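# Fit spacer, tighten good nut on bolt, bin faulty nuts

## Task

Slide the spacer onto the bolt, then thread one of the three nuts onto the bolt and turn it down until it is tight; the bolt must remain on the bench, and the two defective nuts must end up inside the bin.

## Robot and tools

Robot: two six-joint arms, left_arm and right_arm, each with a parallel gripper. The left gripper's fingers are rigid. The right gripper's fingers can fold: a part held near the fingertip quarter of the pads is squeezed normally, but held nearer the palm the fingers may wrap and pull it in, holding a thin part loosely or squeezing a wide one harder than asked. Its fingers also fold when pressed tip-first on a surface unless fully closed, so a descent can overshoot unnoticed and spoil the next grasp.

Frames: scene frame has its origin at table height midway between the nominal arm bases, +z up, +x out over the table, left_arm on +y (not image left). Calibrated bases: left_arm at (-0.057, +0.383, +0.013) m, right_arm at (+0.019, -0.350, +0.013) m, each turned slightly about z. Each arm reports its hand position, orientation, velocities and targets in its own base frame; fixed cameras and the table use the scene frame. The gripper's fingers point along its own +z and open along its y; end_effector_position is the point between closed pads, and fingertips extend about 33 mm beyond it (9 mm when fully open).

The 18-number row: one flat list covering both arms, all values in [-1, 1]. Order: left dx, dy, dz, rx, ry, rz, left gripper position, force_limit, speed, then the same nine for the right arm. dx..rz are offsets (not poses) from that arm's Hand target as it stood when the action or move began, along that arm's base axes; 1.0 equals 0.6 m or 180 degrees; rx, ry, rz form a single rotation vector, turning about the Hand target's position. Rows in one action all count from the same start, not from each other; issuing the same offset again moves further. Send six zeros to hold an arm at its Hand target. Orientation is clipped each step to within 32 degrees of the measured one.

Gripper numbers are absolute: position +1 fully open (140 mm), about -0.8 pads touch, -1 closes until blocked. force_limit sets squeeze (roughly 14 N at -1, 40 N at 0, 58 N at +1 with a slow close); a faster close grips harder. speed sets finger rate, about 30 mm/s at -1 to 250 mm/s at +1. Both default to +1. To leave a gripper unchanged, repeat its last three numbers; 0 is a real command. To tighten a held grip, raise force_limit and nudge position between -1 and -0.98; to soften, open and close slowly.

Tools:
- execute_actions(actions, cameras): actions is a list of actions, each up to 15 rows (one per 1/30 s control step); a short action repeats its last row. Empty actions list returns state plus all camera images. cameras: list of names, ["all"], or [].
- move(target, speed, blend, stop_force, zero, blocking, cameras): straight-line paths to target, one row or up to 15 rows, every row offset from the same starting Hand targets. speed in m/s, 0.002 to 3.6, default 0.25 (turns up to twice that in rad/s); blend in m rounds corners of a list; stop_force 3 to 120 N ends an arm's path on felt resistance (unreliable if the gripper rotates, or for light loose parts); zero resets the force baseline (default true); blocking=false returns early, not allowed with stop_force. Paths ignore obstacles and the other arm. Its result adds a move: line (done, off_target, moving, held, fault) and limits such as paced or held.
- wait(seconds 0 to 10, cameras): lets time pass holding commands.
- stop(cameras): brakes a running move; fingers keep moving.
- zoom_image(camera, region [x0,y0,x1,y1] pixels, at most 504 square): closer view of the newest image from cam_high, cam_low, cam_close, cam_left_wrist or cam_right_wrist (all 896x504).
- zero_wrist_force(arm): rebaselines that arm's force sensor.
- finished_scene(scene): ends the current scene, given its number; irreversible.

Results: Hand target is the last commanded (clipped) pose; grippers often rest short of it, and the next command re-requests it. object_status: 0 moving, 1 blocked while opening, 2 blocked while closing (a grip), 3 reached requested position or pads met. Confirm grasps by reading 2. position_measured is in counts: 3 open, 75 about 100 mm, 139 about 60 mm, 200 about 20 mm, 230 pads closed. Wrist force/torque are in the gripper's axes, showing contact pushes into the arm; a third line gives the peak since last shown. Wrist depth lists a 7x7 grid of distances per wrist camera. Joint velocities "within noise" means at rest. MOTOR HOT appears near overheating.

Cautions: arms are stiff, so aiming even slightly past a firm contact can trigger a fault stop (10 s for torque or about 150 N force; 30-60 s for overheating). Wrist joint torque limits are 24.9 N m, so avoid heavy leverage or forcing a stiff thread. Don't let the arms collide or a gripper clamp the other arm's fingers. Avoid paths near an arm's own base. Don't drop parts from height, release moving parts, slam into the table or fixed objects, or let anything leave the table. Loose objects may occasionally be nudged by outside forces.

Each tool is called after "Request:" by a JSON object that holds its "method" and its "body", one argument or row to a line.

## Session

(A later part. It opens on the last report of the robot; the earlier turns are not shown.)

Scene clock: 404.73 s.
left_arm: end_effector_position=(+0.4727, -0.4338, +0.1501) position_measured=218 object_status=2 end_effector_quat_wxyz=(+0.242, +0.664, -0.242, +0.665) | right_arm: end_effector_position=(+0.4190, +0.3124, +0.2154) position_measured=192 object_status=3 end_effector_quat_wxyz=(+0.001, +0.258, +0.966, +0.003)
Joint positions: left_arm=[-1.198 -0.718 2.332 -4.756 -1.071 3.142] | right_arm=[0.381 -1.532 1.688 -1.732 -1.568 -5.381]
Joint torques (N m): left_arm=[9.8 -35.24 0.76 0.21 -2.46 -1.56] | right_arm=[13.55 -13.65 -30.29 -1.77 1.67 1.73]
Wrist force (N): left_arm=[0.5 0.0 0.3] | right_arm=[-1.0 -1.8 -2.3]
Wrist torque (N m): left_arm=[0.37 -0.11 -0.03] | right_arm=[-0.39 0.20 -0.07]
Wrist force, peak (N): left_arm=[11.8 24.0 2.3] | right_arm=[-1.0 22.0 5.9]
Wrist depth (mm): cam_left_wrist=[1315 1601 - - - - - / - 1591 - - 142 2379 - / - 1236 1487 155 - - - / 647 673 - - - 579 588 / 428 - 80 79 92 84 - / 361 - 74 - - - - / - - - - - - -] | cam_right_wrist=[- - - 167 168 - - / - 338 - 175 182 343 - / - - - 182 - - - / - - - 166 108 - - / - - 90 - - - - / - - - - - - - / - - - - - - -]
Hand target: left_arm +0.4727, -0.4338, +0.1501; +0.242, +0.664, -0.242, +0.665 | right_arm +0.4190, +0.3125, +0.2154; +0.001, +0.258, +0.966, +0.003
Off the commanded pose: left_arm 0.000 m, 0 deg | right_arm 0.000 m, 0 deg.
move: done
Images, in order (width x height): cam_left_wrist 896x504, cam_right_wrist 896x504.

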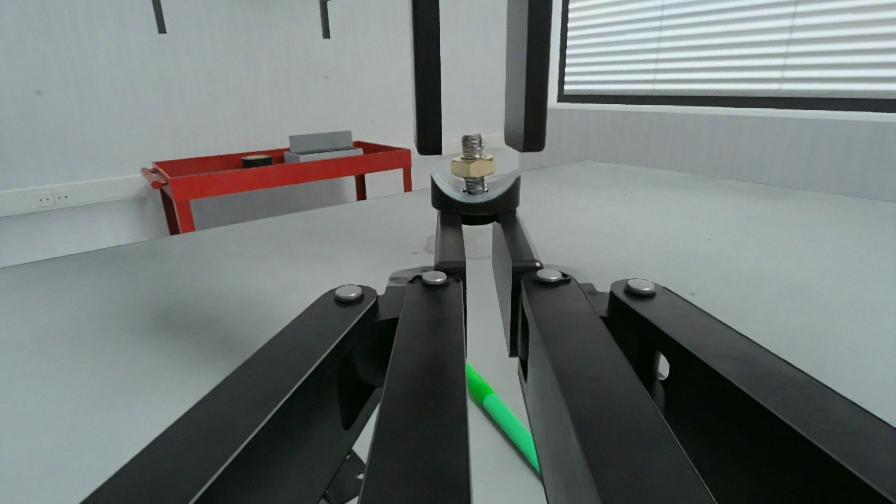

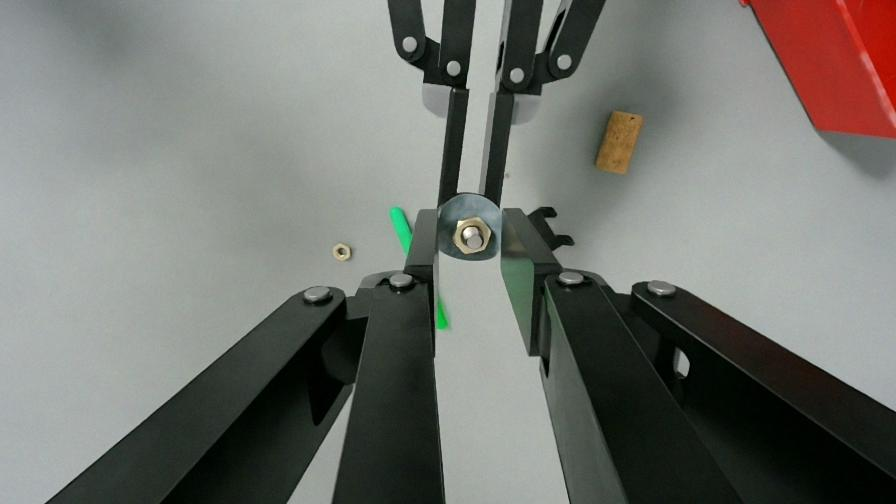

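Request:
{"method": "move", "body": {
  "target": [
    [0,0,0,0,0,0,-1,1,1, 0,0,0,0,0,0,-1,0,-1],
    [0,0,0,0,0,0,-1,1,1, -0.00253,-0.0043,0,0,0,0,-1,0,-1],
    [0,0,0,0,0,0,-1,1,1, -0.00253,-0.0043,0,0,0,0,-0.5,0,0],
    [0,0,0,0,0,0,-1,1,1, 0,0,0,0,0,0,-0.5,0,0]
  ],
  "speed": [0.015,0.015,0.015,0.015],
  "cameras": ["cam_right_wrist","cam_left_wrist"]
}}

Request:
{"method": "zoom_image", "body": {
  "camera": "cam_right_wrist",
  "region": [440, 210, 500, 270]
}}

Request:
{"method": "zoom_image", "body": {
  "camera": "cam_left_wrist",
  "region": [440, 100, 520, 210]
}}

Scene clock: 408.10 s.
left_arm: end_effector_position=(+0.4727, -0.4338, +0.1501) position_measured=218 object_status=2 end_effector_quat_wxyz=(+0.242, +0.664, -0.242, +0.665) | right_arm: end_effector_position=(+0.4189, +0.3123, +0.2154) position_measured=192 object_status=3 end_effector_quat_wxyz=(+0.001, +0.258, +0.966, +0.003)
Joint positions: left_arm=[-1.198 -0.718 2.332 -4.756 -1.071 3.142] | right_arm=[0.381 -1.532 1.688 -1.732 -1.568 -5.381]
Joint torques (N m): left_arm=[9.15 -35.59 8.6 -5.29 -2.4 -1.52] | right_arm=[12.99 -14.63 -33.53 -1.04 1.55 1.68]
Wrist force (N): left_arm=[1.5 -0.3 1.2] | right_arm=[-1.4 -2.1 -2.2]
Wrist torque (N m): left_arm=[0.32 -0.32 -0.02] | right_arm=[-0.45 0.28 -0.07]
Wrist force, peak (N): left_arm=[1.8 27.0 2.1] | right_arm=[-1.9 24.9 -1.5]
Wrist depth (mm): cam_left_wrist=[1388 - - - - - - / - - - - 141 2191 - / 1435 1419 1571 152 - - - / - 670 548 - - - - / 434 483 80 79 93 84 - / 363 - 74 - - - - / - - - - - - -] | cam_right_wrist=[- - - 166 169 - - / 337 335 - 175 317 - - / - - - 185 340 - - / - - - 146 369 - - / - - 90 390 - - - / 407 - - - - - - / - - - - - - -]
Hand target: left_arm +0.4727, -0.4338, +0.1501; +0.242, +0.664, -0.242, +0.665 | right_arm +0.4190, +0.3125, +0.2154; +0.001, +0.258, +0.966, +0.003
Off the commanded pose: left_arm 0.000 m, 0 deg | right_arm 0.000 m, 0 deg.
move: done
Images, in order (width x height): cam_left_wrist 896x504, cam_right_wrist 896x504.

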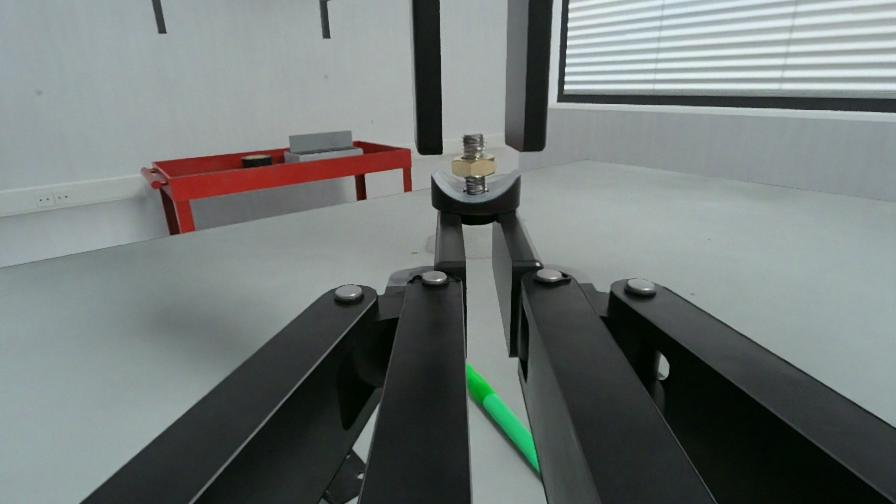

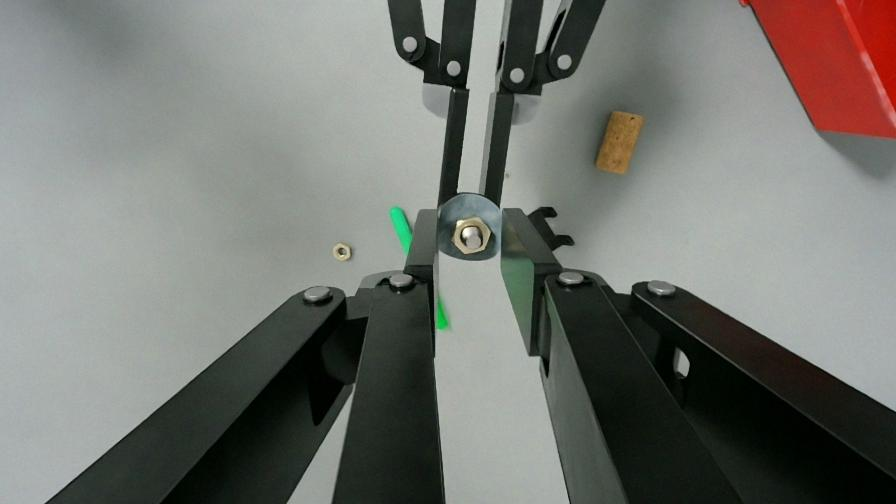

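Scaled by 8.400 from the camera's 896x504 image, which has a finer 1280x720 frame.

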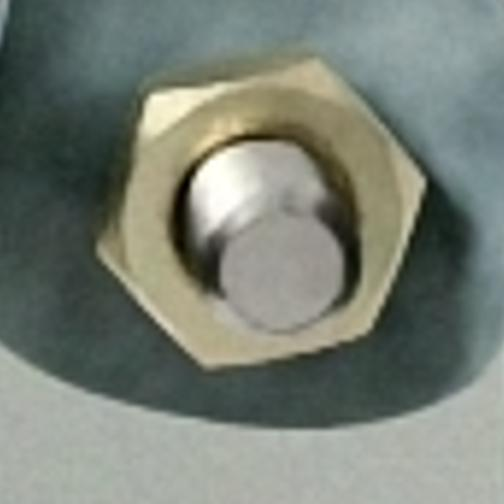

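Scaled by 4.582 from the camera's 896x504 image, which has a finer 1280x720 frame.

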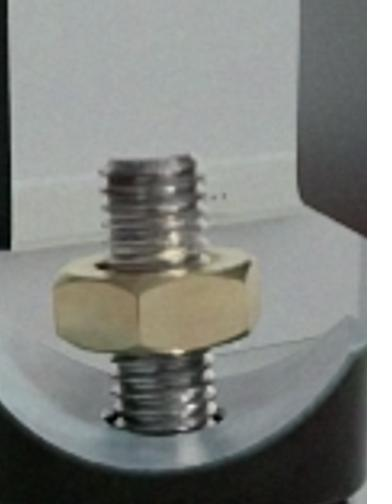

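Request:
{"method": "move", "body": {
  "target": [
    [0,0,0,0,0,0,-1,1,1, 0,0,0,0,0,0,-1,0,-1]
  ],
  "speed": 0.015
}}

Request:
{"method": "move", "body": {
  "target": [
    [0,0,0,0,0,0,-0.62,1,-0.5, 0,0,0,0,0,0,-1,0,-1]
  ],
  "speed": 0.015,
  "cameras": ["cam_left_wrist"]
}}

Request:
{"method": "zoom_image", "body": {
  "camera": "cam_left_wrist",
  "region": [425, 110, 525, 240]
}}

Scene clock: 410.20 s.
left_arm: end_effector_position=(+0.4727, -0.4338, +0.1501) position_measured=218 object_status=2 end_effector_quat_wxyz=(+0.242, +0.664, -0.242, +0.665) | right_arm: end_effector_position=(+0.4190, +0.3125, +0.2154) position_measured=223 object_status=0 end_effector_quat_wxyz=(+0.001, +0.258, +0.966, +0.003)
Joint positions: left_arm=[-1.198 -0.718 2.332 -4.756 -1.071 3.142] | right_arm=[0.381 -1.532 1.688 -1.732 -1.568 -5.381]
Joint torques (N m): left_arm=[8.68 -36.83 7.63 -5.24 3.98 -1.45] | right_arm=[9.11 -13.42 -23.86 -0.66 -0.84 1.43]
Wrist force (N): left_arm=[-3.4 4.9 1.5] | right_arm=[-1.5 3.1 -4.9]
Wrist torque (N m): left_arm=[0.23 -0.29 0.15] | right_arm=[-0.61 0.24 -0.07]
Wrist force, peak (N): left_arm=[-3.4 4.9 1.5] | right_arm=[-1.5 2.8 -6.4]
Wrist depth (mm): cam_left_wrist=[- - - 130 - - - / - - 1747 139 - - - / 1487 1591 1643 149 - - - / - - 724 - - 529 - / - - 80 79 93 86 399 / 345 - 74 - - - 340 / - - - - - - -] | cam_right_wrist=[- 305 - 167 168 - - / - 329 - 177 183 - - / 358 - 368 183 - - - / - - 373 - - - - / 396 - 84 - - - - / 420 - - - - - - / - - - - - - -]
Hand target: left_arm +0.4727, -0.4338, +0.1501; +0.242, +0.664, -0.242, +0.665 | right_arm +0.4190, +0.3125, +0.2154; +0.001, +0.258, +0.966, +0.003
Off the commanded pose: left_arm 0.000 m, 0 deg | right_arm 0.000 m, 0 deg.
move: done

Scene clock: 410.70 s.
left_arm: end_effector_position=(+0.4727, -0.4338, +0.1501) position_measured=208 object_status=3 end_effector_quat_wxyz=(+0.242, +0.664, -0.242, +0.665) | right_arm: end_effector_position=(+0.4190, +0.3125, +0.2154) position_measured=223 object_status=2 end_effector_quat_wxyz=(+0.001, +0.258, +0.966, +0.003)
Joint positions: left_arm=[-1.198 -0.718 2.332 -4.756 -1.071 3.142] | right_arm=[0.381 -1.532 1.688 -1.732 -1.568 -5.381]
Joint torques (N m): left_arm=[8.34 -36.91 7.35 -4.72 -1.64 -1.57] | right_arm=[7.65 -14.38 -17.68 -1.06 -1.49 1.56]
Wrist force (N): left_arm=[1.6 -0.1 1.0] | right_arm=[-1.4 -2.2 -1.6]
Wrist torque (N m): left_arm=[0.36 -0.31 -0.02] | right_arm=[-0.47 0.27 -0.07]
Wrist force, peak (N): left_arm=[-3.2 5.3 2.0] | right_arm=[-1.6 3.2 -6.2]
Wrist depth (mm): cam_left_wrist=[- - - 130 - - - / - - 1759 139 2498 - - / 1505 1723 1643 151 - - - / - 656 - - 111 - - / - 473 80 - 93 86 - / - - - - - - - / - - - - - - -] | cam_right_wrist=[327 - 322 167 168 320 - / - - - 178 177 - 360 / - - - 184 - - - / - 378 - - 362 - 386 / - 388 84 - - - - / - - - - - - - / - - - - - - -]
Hand target: left_arm +0.4727, -0.4338, +0.1501; +0.242, +0.664, -0.242, +0.665 | right_arm +0.4190, +0.3125, +0.2154; +0.001, +0.258, +0.966, +0.003
Off the commanded pose: left_arm 0.000 m, 0 deg | right_arm 0.000 m, 0 deg.
move: done
Images, in order (width x height): cam_left_wrist 896x504.

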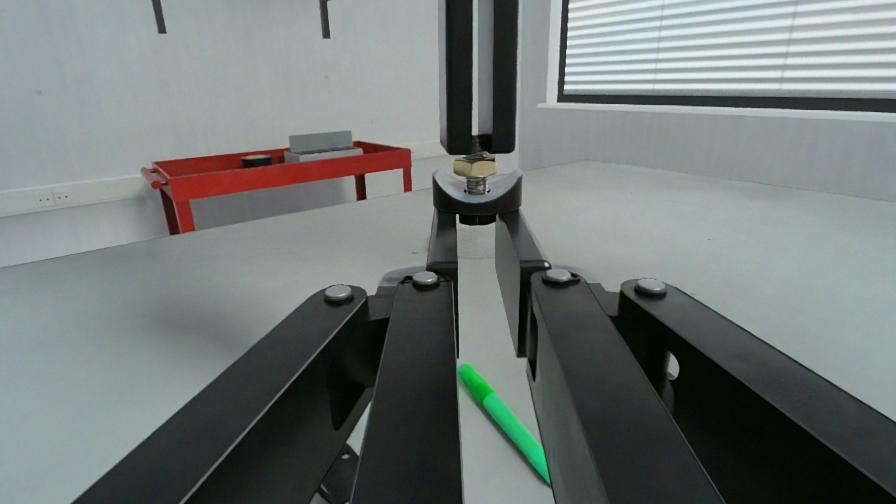

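Scaled by 3.877 from the camera's 896x504 image, which has a finer 1280x720 frame.

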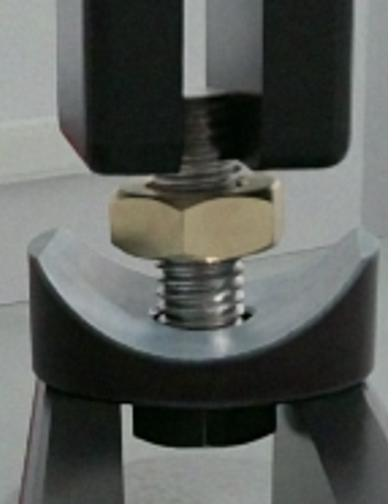

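Request:
{"method": "move", "body": {
  "target": [
    [0,0,0,0,0,0,-0.52,1,-0.5, 0,0,0,0,0,0,-1,0,-1],
    [0,0,0,0,0,0,-1,1,1, 0,0,0,0,0,0,-1,0,-1]
  ],
  "speed": 0.015,
  "cameras": ["cam_left_wrist"]
}}

Request:
{"method": "zoom_image", "body": {
  "camera": "cam_left_wrist",
  "region": [425, 110, 525, 240]
}}

Request:
{"method": "move", "body": {
  "target": [
    [0,0,0,0,0,0,-1,1,1, 0,0,0,0,0,0,-0.5,0,0]
  ],
  "speed": 0.015,
  "cameras": ["cam_right_wrist","cam_left_wrist"]
}}

Request:
{"method": "zoom_image", "body": {
  "camera": "cam_right_wrist",
  "region": [440, 210, 500, 270]
}}

Request:
{"method": "zoom_image", "body": {
  "camera": "cam_left_wrist",
  "region": [440, 100, 520, 210]
}}

Scene clock: 412.30 s.
left_arm: end_effector_position=(+0.4727, -0.4338, +0.1501) position_measured=218 object_status=2 end_effector_quat_wxyz=(+0.242, +0.664, -0.242, +0.665) | right_arm: end_effector_position=(+0.4190, +0.3125, +0.2154) position_measured=223 object_status=2 end_effector_quat_wxyz=(+0.001, +0.258, +0.966, +0.003)
Joint positions: left_arm=[-1.198 -0.718 2.332 -4.756 -1.071 3.142] | right_arm=[0.381 -1.532 1.688 -1.732 -1.568 -5.381]
Joint torques (N m): left_arm=[8.68 -36.6 5.91 -2.66 -1.83 -1.58] | right_arm=[0.57 -15.08 -13.82 -2.75 -1.25 1.43]
Wrist force (N): left_arm=[0.5 0.1 -0.2] | right_arm=[-2.5 -1.8 -3.7]
Wrist torque (N m): left_arm=[0.31 -0.19 -0.04] | right_arm=[-0.42 0.29 -0.08]
Wrist force, peak (N): left_arm=[1.8 -0.2 1.1] | right_arm=[-2.4 -2.2 -3.8]
Wrist depth (mm): cam_left_wrist=[1395 - - 129 - 1797 - / - - - 139 - - - / 1487 1532 1551 152 - - - / 1435 688 - - 119 - 668 / - - 80 79 93 83 395 / 360 - 74 - - - 341 / - - - - - - -] | cam_right_wrist=[- - 325 167 169 - - / - - - 175 180 - - / - 366 - 185 365 - - / - - - - 383 384 - / - - 84 - - - 402 / - - - - - - - / - - - - - - -]
Hand target: left_arm +0.4727, -0.4338, +0.1501; +0.242, +0.664, -0.242, +0.665 | right_arm +0.4190, +0.3125, +0.2154; +0.001, +0.258, +0.966, +0.003
Off the commanded pose: left_arm 0.000 m, 0 deg | right_arm 0.000 m, 0 deg.
move: done
Images, in order (width x height): cam_left_wrist 896x504.

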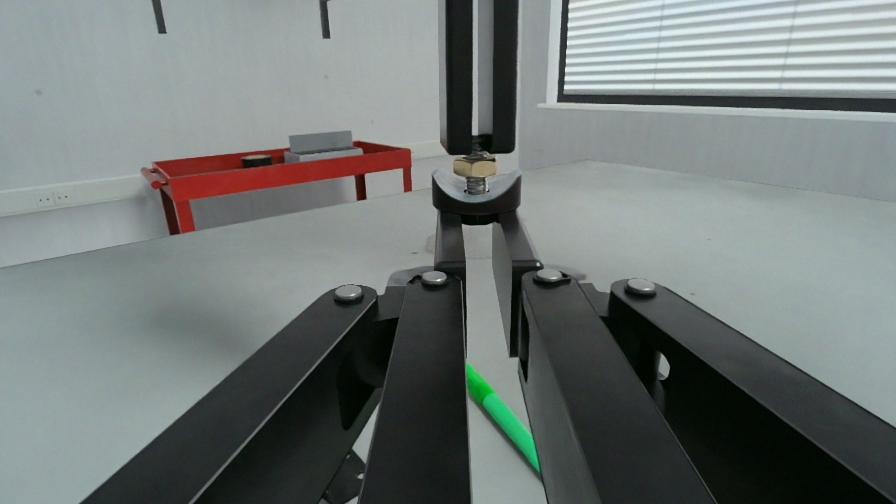

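Scaled by 3.877 from the camera's 896x504 image, which has a finer 1280x720 frame.

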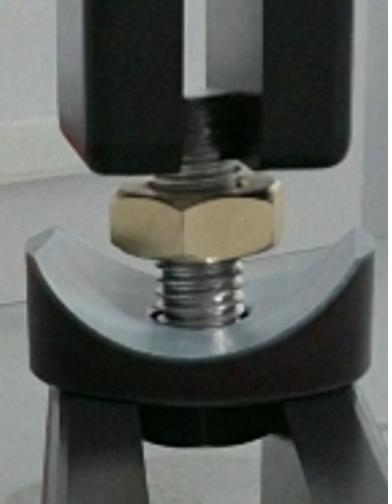

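Scene clock: 412.80 s.
left_arm: end_effector_position=(+0.4727, -0.4338, +0.1501) position_measured=218 object_status=2 end_effector_quat_wxyz=(+0.242, +0.664, -0.242, +0.665) | right_arm: end_effector_position=(+0.4190, +0.3125, +0.2154) position_measured=192 object_status=0 end_effector_quat_wxyz=(+0.001, +0.258, +0.966, +0.003)
Joint positions: left_arm=[-1.198 -0.718 2.332 -4.756 -1.071 3.142] | right_arm=[0.381 -1.532 1.688 -1.732 -1.568 -5.381]
Joint torques (N m): left_arm=[8.88 -36.9 4.77 -1.94 -1.47 -1.45] | right_arm=[-0.09 -15.61 -14.25 -3.32 -0.08 1.84]
Wrist force (N): left_arm=[1.3 -0.4 1.0] | right_arm=[-1.3 -2.2 -2.0]
Wrist torque (N m): left_arm=[0.29 -0.29 -0.02] | right_arm=[-0.47 0.25 -0.07]
Wrist force, peak (N): left_arm=[2.5 0.6 0.2] | right_arm=[-2.5 -1.7 -3.1]
Wrist depth (mm): cam_left_wrist=[1411 - 1864 - - - - / 1571 - - 150 140 - - / 1411 1478 1759 151 - - - / - - - - 561 - 652 / - - 80 79 92 84 - / - - 74 - - - - / - - - - - - -] | cam_right_wrist=[- - - 166 174 - - / - - - 177 331 - - / - 356 348 185 347 - - / 366 - - 167 127 383 376 / - - 90 - - - 411 / - - - - - - - / - - - - - - -]
Hand target: left_arm +0.4727, -0.4338, +0.1501; +0.242, +0.664, -0.242, +0.665 | right_arm +0.4190, +0.3125, +0.2154; +0.001, +0.258, +0.966, +0.003
Off the commanded pose: left_arm 0.000 m, 0 deg | right_arm 0.000 m, 0 deg.
move: done
Images, in order (width x height): cam_left_wrist 896x504, cam_right_wrist 896x504.

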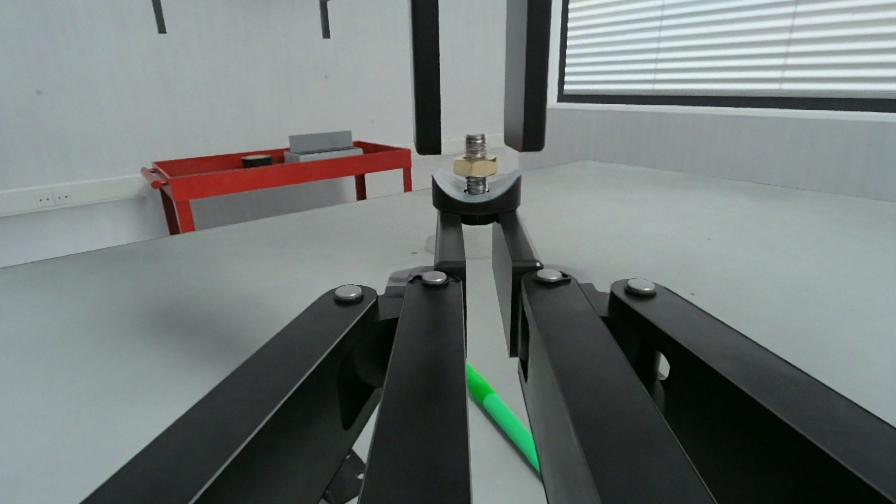

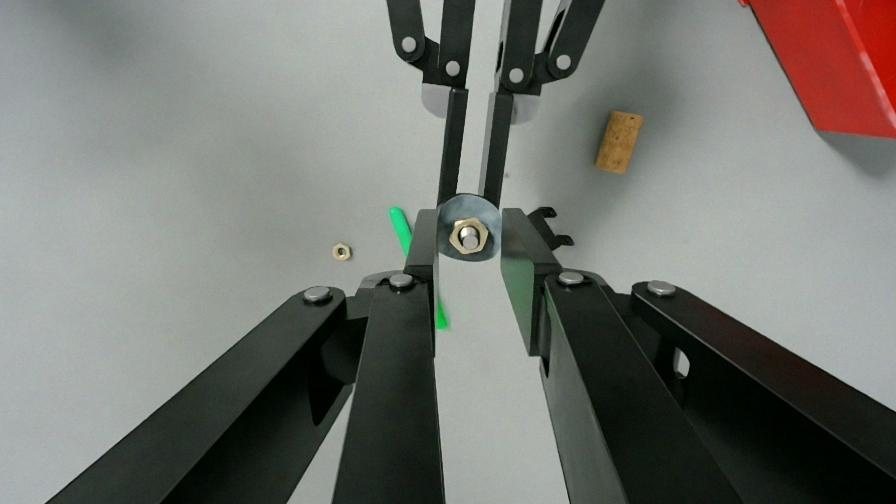

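Scaled by 8.400 from the camera's 896x504 image, which has a finer 1280x720 frame.

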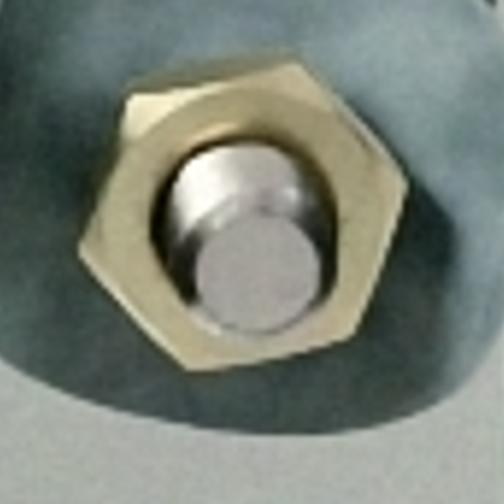

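Scaled by 4.582 from the camera's 896x504 image, which has a finer 1280x720 frame.

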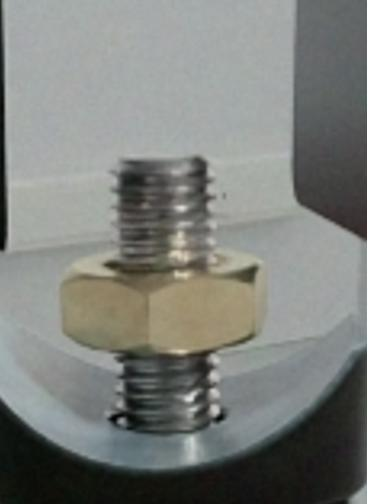

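Request:
{"method": "move", "body": {
  "target": [
    [0,0,0,0,0,0,-1,1,1, 0,0,-0.0075,0,0,0,-0.5,0,0],
    [0,0,0,0,0,0,-1,1,1, 0,0,-0.0075,0,0,0,-1,0,-1]
  ],
  "speed": [0.02,0.02],
  "cameras": ["cam_right_wrist","cam_left_wrist"]
}}

Request:
{"method": "zoom_image", "body": {
  "camera": "cam_left_wrist",
  "region": [440, 100, 520, 210]
}}

Scene clock: 414.97 s.
left_arm: end_effector_position=(+0.4727, -0.4338, +0.1501) position_measured=218 object_status=2 end_effector_quat_wxyz=(+0.242, +0.664, -0.242, +0.665) | right_arm: end_effector_position=(+0.4190, +0.3125, +0.2109) position_measured=212 object_status=0 end_effector_quat_wxyz=(+0.001, +0.258, +0.966, +0.003)
Joint positions: left_arm=[-1.198 -0.718 2.332 -4.756 -1.071 3.142] | right_arm=[0.381 -1.53 1.698 -1.743 -1.568 -5.381]
Joint torques (N m): left_arm=[8.24 -36.92 1.84 -0.99 -0.17 -1.52] | right_arm=[-10.3 -12.76 -13.31 -6.16 1.72 1.7]
Wrist force (N): left_arm=[-4.8 -2.8 0.8] | right_arm=[-1.6 -4.5 -6.1]
Wrist torque (N m): left_arm=[0.42 -0.21 -0.08] | right_arm=[-0.33 0.29 -0.06]
Wrist force, peak (N): left_arm=[-4.8 -2.8 1.0] | right_arm=[-1.2 -4.7 -7.3]
Wrist depth (mm): cam_left_wrist=[- - - 132 - - - / 1581 1654 - - 2230 - - / 1676 1388 1688 149 - - - / - - - - 534 615 - / - 480 80 79 93 86 425 / 361 - 74 - - - 338 / - - - - - - -] | cam_right_wrist=[320 - 311 163 165 - 320 / - - - 171 - 335 - / - - - 179 343 - - / - - - - - - - / - 389 84 - - - - / - - - - - - - / - - - - - - -]
Hand target: left_arm +0.4727, -0.4338, +0.1501; +0.242, +0.664, -0.242, +0.665 | right_arm +0.4190, +0.3125, +0.2109; +0.001, +0.258, +0.966, +0.003
Off the commanded pose: left_arm 0.000 m, 0 deg | right_arm 0.000 m, 0 deg.
move: done
Images, in order (width x height): cam_left_wrist 896x504, cam_right_wrist 896x504.

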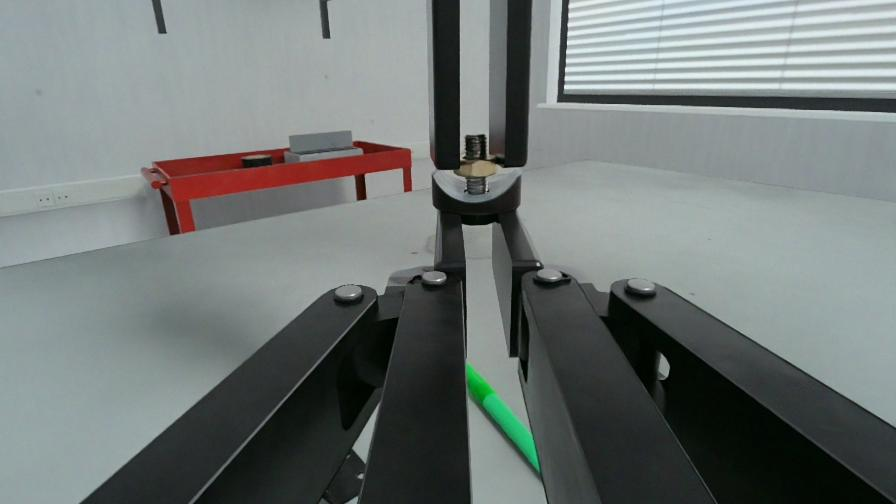

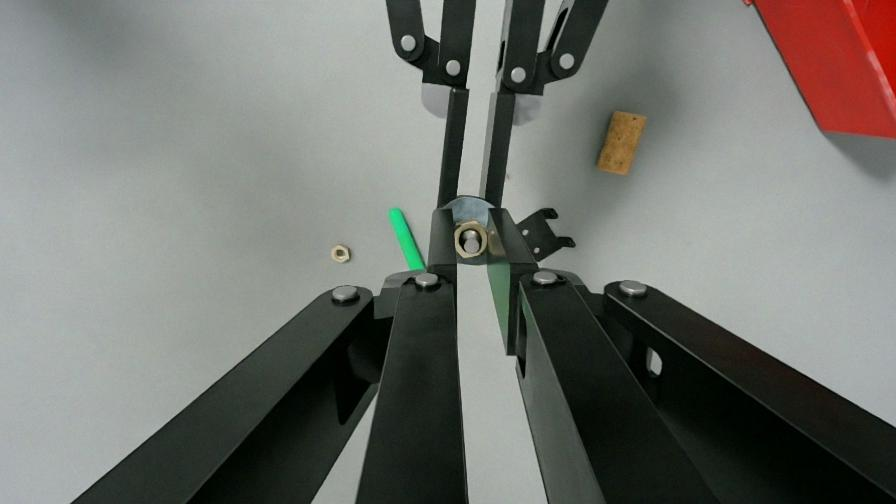

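Scaled by 4.582 from the camera's 896x504 image, which has a finer 1280x720 frame.

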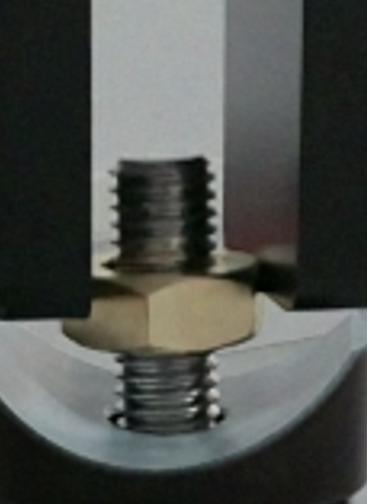

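Request:
{"method": "move", "body": {
  "target": [
    [0,0,0,0,0,0,-1,1,1, 0,0,-0.00095,0,0,-0.9167,-1,0,-1],
    [0,0,0,0,0,0,-1,1,1, 0,0,-0.0019,0,0,0.1667,-1,0,-1],
    [0,0,0,0,0,0,-1,1,1, 0,0,-0.00285,0,0,-0.75,-1,0,-1],
    [0,0,0,0,0,0,-1,1,1, 0,0,-0.0038,0,0,0.3333,-1,0,-1]
  ],
  "speed": [0.8,0.8,0.8,0.8],
  "blend": [0.01,0.01,0.01,0],
  "cameras": ["cam_right_wrist","cam_left_wrist"]
}}

Request:
{"method": "zoom_image", "body": {
  "camera": "cam_left_wrist",
  "region": [440, 100, 520, 210]
}}

Scene clock: 423.57 s.
left_arm: end_effector_position=(+0.4727, -0.4338, +0.1501) position_measured=218 object_status=2 end_effector_quat_wxyz=(+0.242, +0.664, -0.242, +0.665) | right_arm: end_effector_position=(+0.4190, +0.3125, +0.2086) position_measured=212 object_status=2 end_effector_quat_wxyz=(-0.001, -0.260, +0.966, +0.003)
Joint positions: left_arm=[-1.198 -0.718 2.332 -4.756 -1.071 3.142] | right_arm=[0.38 -1.526 1.698 -1.743 -1.565 6.137]
Joint torques (N m): left_arm=[-3.7 -37.55 -8.78 -1.29 1.7 -1.48] | right_arm=[13.88 -12.53 -28.32 0.95 -2.27 1.67]
Wrist force (N): left_arm=[-1.0 2.3 0.0] | right_arm=[-5.2 -2.3 -5.5]
Wrist torque (N m): left_arm=[0.21 -0.39 0.04] | right_arm=[-0.43 0.37 -0.07]
Wrist force, peak (N): left_arm=[-6.0 -6.8 -9.9] | right_arm=[-7.2 -13.6 -8.6]
Wrist depth (mm): cam_left_wrist=[- - - 129 - - - / - - 1632 137 2449 - - / 1365 1281 1622 146 953 852 - / 586 - - - - - - / - - 80 79 93 83 422 / 357 - 74 - - - 340 / - - - - - - -] | cam_right_wrist=[- - - - 312 164 161 / - 324 - 326 174 174 168 / - - - - 182 184 184 / - - 372 - - - 372 / - - 84 - - - - / - - - - - - - / - - - - - - -]
Hand target: left_arm +0.4727, -0.4338, +0.1501; +0.242, +0.664, -0.242, +0.665 | right_arm +0.4190, +0.3125, +0.2086; -0.001, -0.260, +0.966, +0.003
Off the commanded pose: left_arm 0.000 m, 0 deg | right_arm 0.000 m, 0 deg.
move: done
Images, in order (width x height): cam_left_wrist 896x504, cam_right_wrist 896x504.

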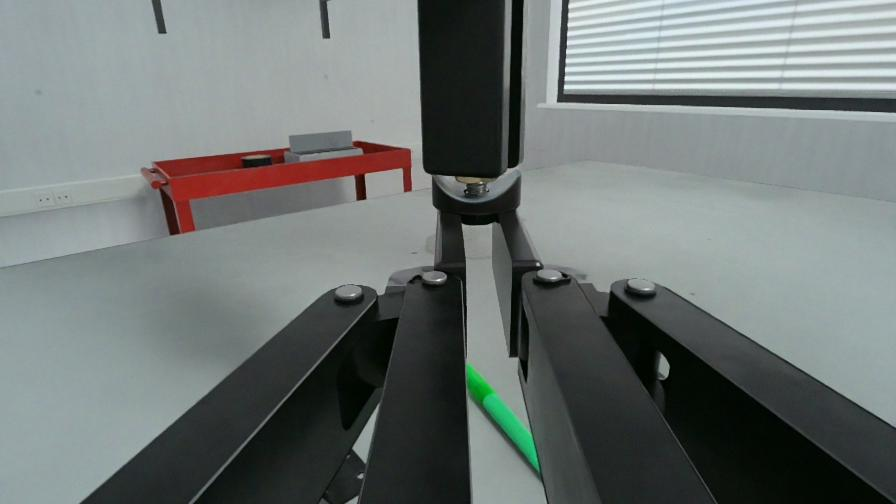

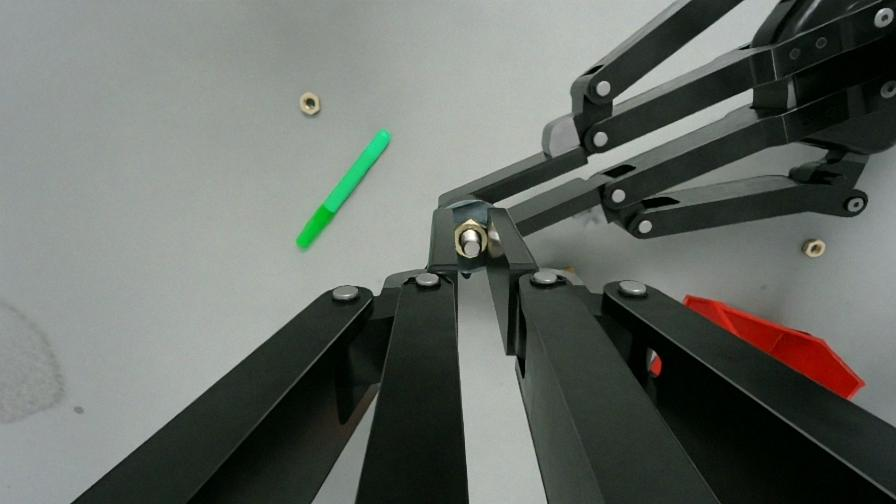

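Scaled by 4.582 from the camera's 896x504 image, which has a finer 1280x720 frame.

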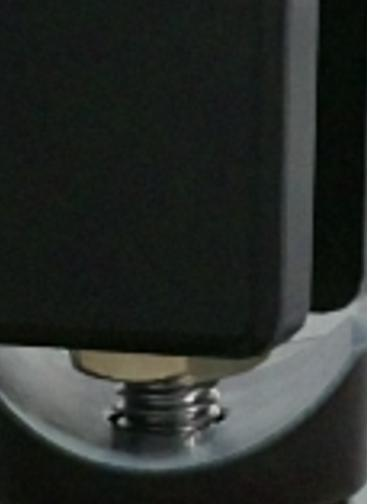

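Request:
{"method": "move", "body": {
  "target": [
    [0,0,0,0,0,0,-1,1,1, 0,0,0,0,0,0,-0.5,0,0],
    [0,0,0,0,0,0,-1,1,1, 0,0,0.0175,0,0,0.05,-0.5,0,0],
    [0,0,0,0,0,0,-1,1,1, 0,0,0.0175,0,0,0.65,-0.5,0,0],
    [0,0,0,0,0,0,-1,1,1, 0,0,0.0175,0,0,-0.7,-0.5,0,0]
  ],
  "speed": [0.5,0.1,1.2,1.2],
  "blend": [0,0.003,0.01,0]
}}

Request:
{"method": "move", "body": {
  "target": [
    [0,0,0,0,0,0,-1,1,1, 0,0,0,-0.0828,0.0092,0,-0.5,0,0],
    [0,0,0,0,0,0,-1,1,1, 0,0,-0.008,-0.0828,0.0092,0,-0.58,0,0]
  ],
  "speed": [0.3,0.05],
  "cameras": ["cam_right_wrist","cam_left_wrist"]
}}

Request:
{"method": "zoom_image", "body": {
  "camera": "cam_left_wrist",
  "region": [420, 80, 540, 220]
}}

Request:
{"method": "zoom_image", "body": {
  "camera": "cam_right_wrist",
  "region": [410, 190, 530, 310]
}}

Scene clock: 430.83 s.
left_arm: end_effector_position=(+0.4727, -0.4338, +0.1501) position_measured=218 object_status=2 end_effector_quat_wxyz=(+0.242, +0.664, -0.242, +0.665) | right_arm: end_effector_position=(+0.4190, +0.3125, +0.2191) position_measured=192 object_status=3 end_effector_quat_wxyz=(+0.002, +0.743, +0.670, +0.002) end_effector_velocity=(+0.000, +0.001, +0.000) end_effector_angular_velocity=(+0.001, +0.001, +0.006)
Joint positions: left_arm=[-1.198 -0.718 2.332 -4.756 -1.071 3.142] | right_arm=[0.385 -1.532 1.679 -1.722 -1.574 2.058]
Joint velocities: left_arm=[within noise] | right_arm=[0.001 0 -0.001 0 0.001 -0.005]
Joint torques (N m): left_arm=[-13.39 -32.28 5.67 -0.5 -1.7 -1.37] | right_arm=[-13.15 -13.61 -32.27 -0.26 2.47 -1.62]
Wrist force (N): left_arm=[1.6 -0.6 1.5] | right_arm=[-1.8 -2.1 -2.0]
Wrist torque (N m): left_arm=[0.25 -0.37 -0.03] | right_arm=[-0.45 0.37 0.12]
Wrist force, peak (N): left_arm=[-2.5 2.0 0.5] | right_arm=[-5.1 -2.1 -5.8]
Wrist depth (mm): cam_left_wrist=[- - - 145 - - - / 1551 - - 131 1936 2031 - / 1571 1514 1581 152 953 - - / - - - - 136 - - / - - 80 79 92 91 419 / 363 - 74 - - - 339 / - - - - - - -] | cam_right_wrist=[167 171 173 - - - - / 180 178 180 - - - - / - 187 191 188 - 366 363 / - - - 167 108 - - / - - 90 - - - - / - - - - - - - / - - - - - - -]
Hand target: left_arm +0.4727, -0.4338, +0.1501; +0.242, +0.664, -0.242, +0.665 | right_arm +0.4190, +0.3125, +0.2191; +0.002, +0.742, +0.670, +0.002
Off the commanded pose: left_arm 0.000 m, 0 deg | right_arm 0.000 m, 0 deg.
move: done; limits=paced

Scene clock: 432.87 s.
left_arm: end_effector_position=(+0.4727, -0.4338, +0.1501) position_measured=218 object_status=2 end_effector_quat_wxyz=(+0.242, +0.664, -0.242, +0.665) | right_arm: end_effector_position=(+0.4190, +0.3125, +0.2143) position_measured=202 object_status=3 end_effector_quat_wxyz=(+0.089, +0.736, +0.664, -0.096)
Joint positions: left_arm=[-1.198 -0.718 2.332 -4.756 -1.071 3.142] | right_arm=[0.513 -1.39 1.519 -1.55 -1.786 2.201]
Joint torques (N m): left_arm=[-12.94 -29.96 5.58 -0.58 -1.67 -1.39] | right_arm=[12.9 -19.58 -13.05 -5.44 -2.54 1.74]
Wrist force (N): left_arm=[1.6 -0.6 1.6] | right_arm=[-2.2 -2.5 -1.9]
Wrist torque (N m): left_arm=[0.26 -0.36 -0.02] | right_arm=[-0.50 0.43 -0.03]
Wrist force, peak (N): left_arm=[1.8 -0.9 1.7] | right_arm=[-2.7 -2.7 -2.5]
Wrist depth (mm): cam_left_wrist=[1591 - - 127 - - - / - - - 151 146 - - / 1571 1581 1734 152 - - - / - 654 - - 120 - - / 482 485 80 79 92 87 400 / - - 74 - - - 338 / - - - - - - -] | cam_right_wrist=[146 152 153 - 306 - - / 167 170 165 174 - 330 - / - 176 177 175 - - - / - 400 - - 128 - - / - - 85 95 - - - / 467 - - - - - - / - - - - - - -]
Hand target: left_arm +0.4727, -0.4338, +0.1501; +0.242, +0.664, -0.242, +0.665 | right_arm +0.4190, +0.3125, +0.2143; +0.089, +0.736, +0.664, -0.096
Off the commanded pose: left_arm 0.000 m, 0 deg | right_arm 0.000 m, 0 deg.
move: done
Images, in order (width x height): cam_left_wrist 896x504, cam_right_wrist 896x504.

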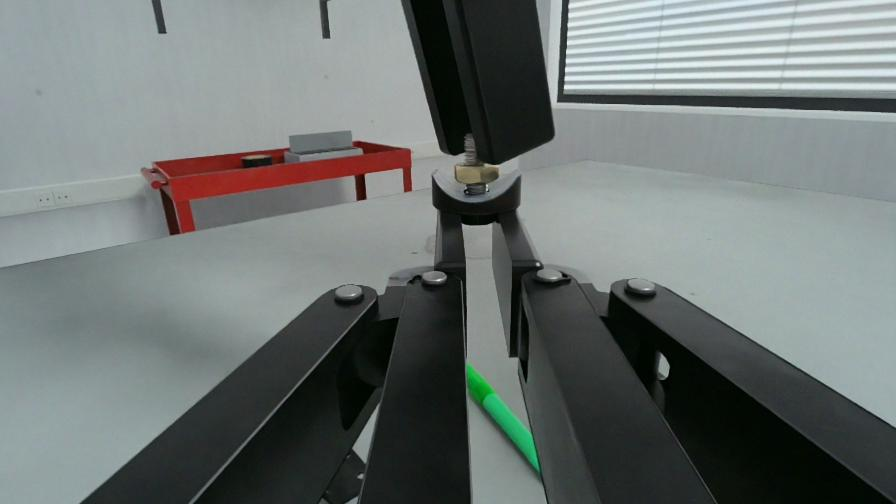

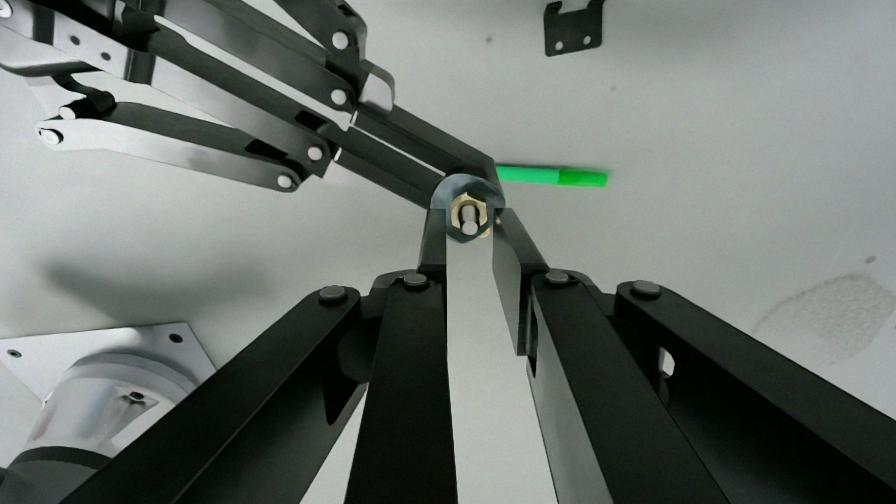

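Scaled by 3.600 from the camera's 896x504 image, which has a finer 1280x720 frame.

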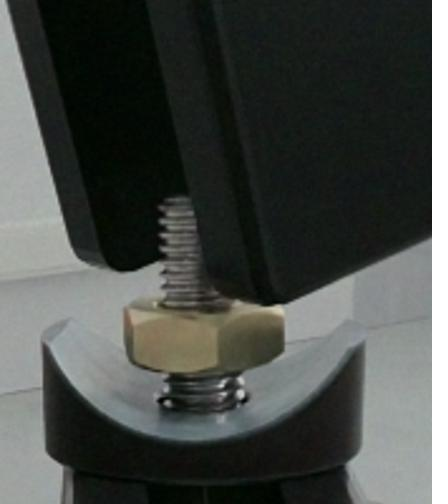

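Scaled by 4.200 from the camera's 896x504 image, which has a finer 1280x720 frame.

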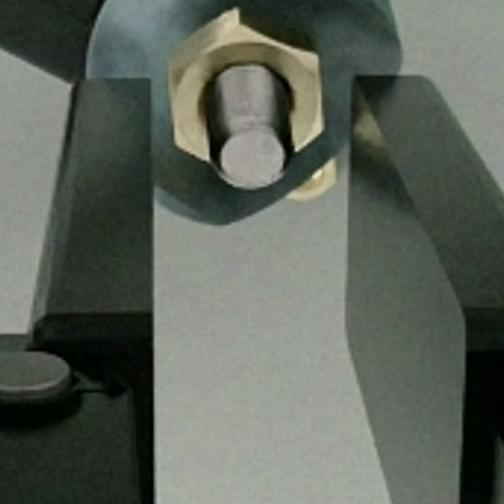

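Request:
{"method": "move", "body": {
  "target": [
    [0,0,0,0,0,0,-1,1,1, 0,0,-0.00817,0,0,0,-0.58,0,0],
    [0,0,0,0,0,0,-1,1,1, 0,0,-0.00817,0,0,0,-1,0,-1]
  ],
  "speed": [0.02,0.05],
  "cameras": ["cam_right_wrist","cam_left_wrist"]
}}

Request:
{"method": "zoom_image", "body": {
  "camera": "cam_left_wrist",
  "region": [420, 80, 540, 220]
}}

Request:
{"method": "zoom_image", "body": {
  "camera": "cam_right_wrist",
  "region": [410, 190, 530, 310]
}}

Scene clock: 435.03 s.
left_arm: end_effector_position=(+0.4727, -0.4338, +0.1501) position_measured=218 object_status=2 end_effector_quat_wxyz=(+0.242, +0.664, -0.242, +0.665) | right_arm: end_effector_position=(+0.4190, +0.3125, +0.2094) position_measured=212 object_status=0 end_effector_quat_wxyz=(+0.089, +0.736, +0.664, -0.096)
Joint positions: left_arm=[-1.198 -0.718 2.332 -4.756 -1.071 3.142] | right_arm=[0.513 -1.388 1.53 -1.562 -1.786 2.201]
Joint torques (N m): left_arm=[-13.28 -28.08 5.49 -2.14 -1.72 -1.39] | right_arm=[6.91 -18.4 -12.71 -6.08 -2.69 0.91]
Wrist force (N): left_arm=[-4.1 -1.8 6.3] | right_arm=[-2.0 -7.5 -6.9]
Wrist torque (N m): left_arm=[0.26 -0.45 -0.05] | right_arm=[-0.34 0.49 -0.10]
Wrist force, peak (N): left_arm=[-4.6 -1.9 6.6] | right_arm=[-2.3 -7.8 -7.6]
Wrist depth (mm): cam_left_wrist=[- - 1810 128 - - - / - - - 137 - - - / 1532 1571 1771 151 - - - / 1665 - - - - - - / 454 - 80 79 93 83 421 / 366 - 74 - - - 340 / - - - - - - -] | cam_right_wrist=[142 148 150 - 313 - - / 163 161 162 - 330 330 341 / 356 173 173 176 - - 370 / - - - - - - 398 / - - 84 - - - - / 463 - - - - - - / - - - - - - -]
Hand target: left_arm +0.4727, -0.4338, +0.1501; +0.242, +0.664, -0.242, +0.665 | right_arm +0.4190, +0.3125, +0.2094; +0.089, +0.736, +0.664, -0.096
Off the commanded pose: left_arm 0.000 m, 0 deg | right_arm 0.000 m, 0 deg.
move: done
Images, in order (width x height): cam_left_wrist 896x504, cam_right_wrist 896x504.

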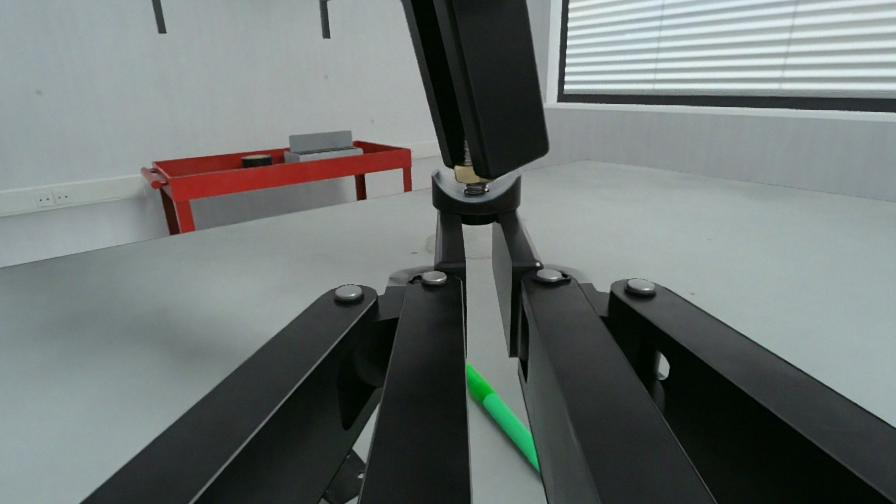

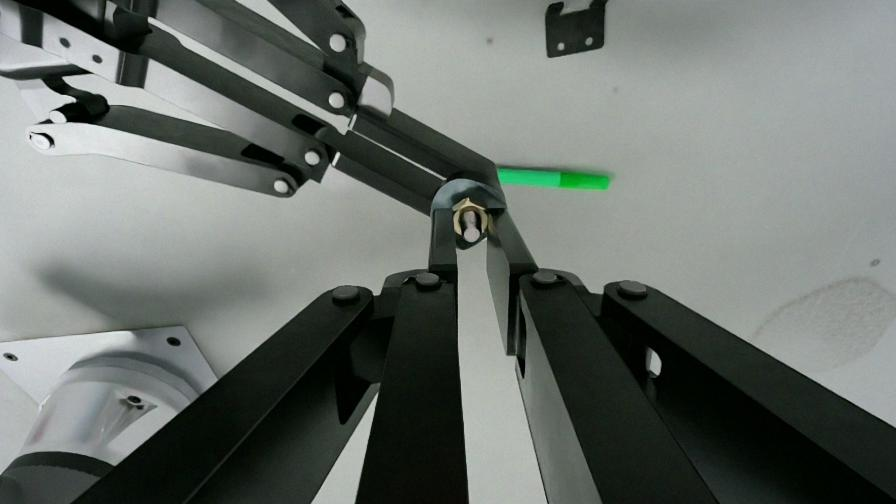

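Scaled by 3.600 from the camera's 896x504 image, which has a finer 1280x720 frame.

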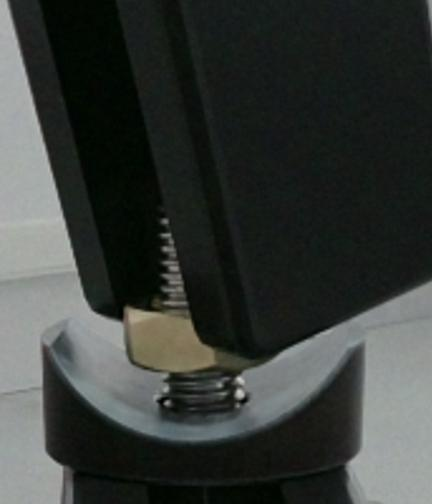

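Scaled by 4.200 from the camera's 896x504 image, which has a finer 1280x720 frame.

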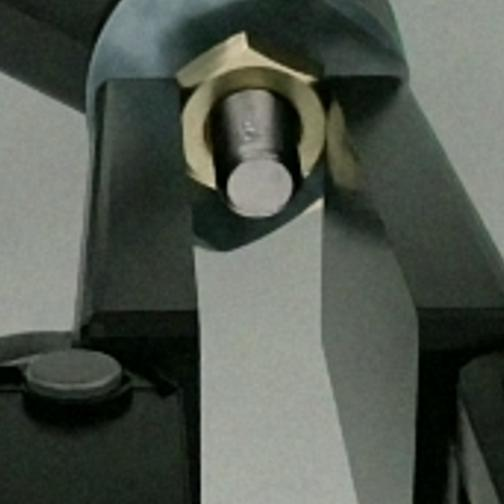

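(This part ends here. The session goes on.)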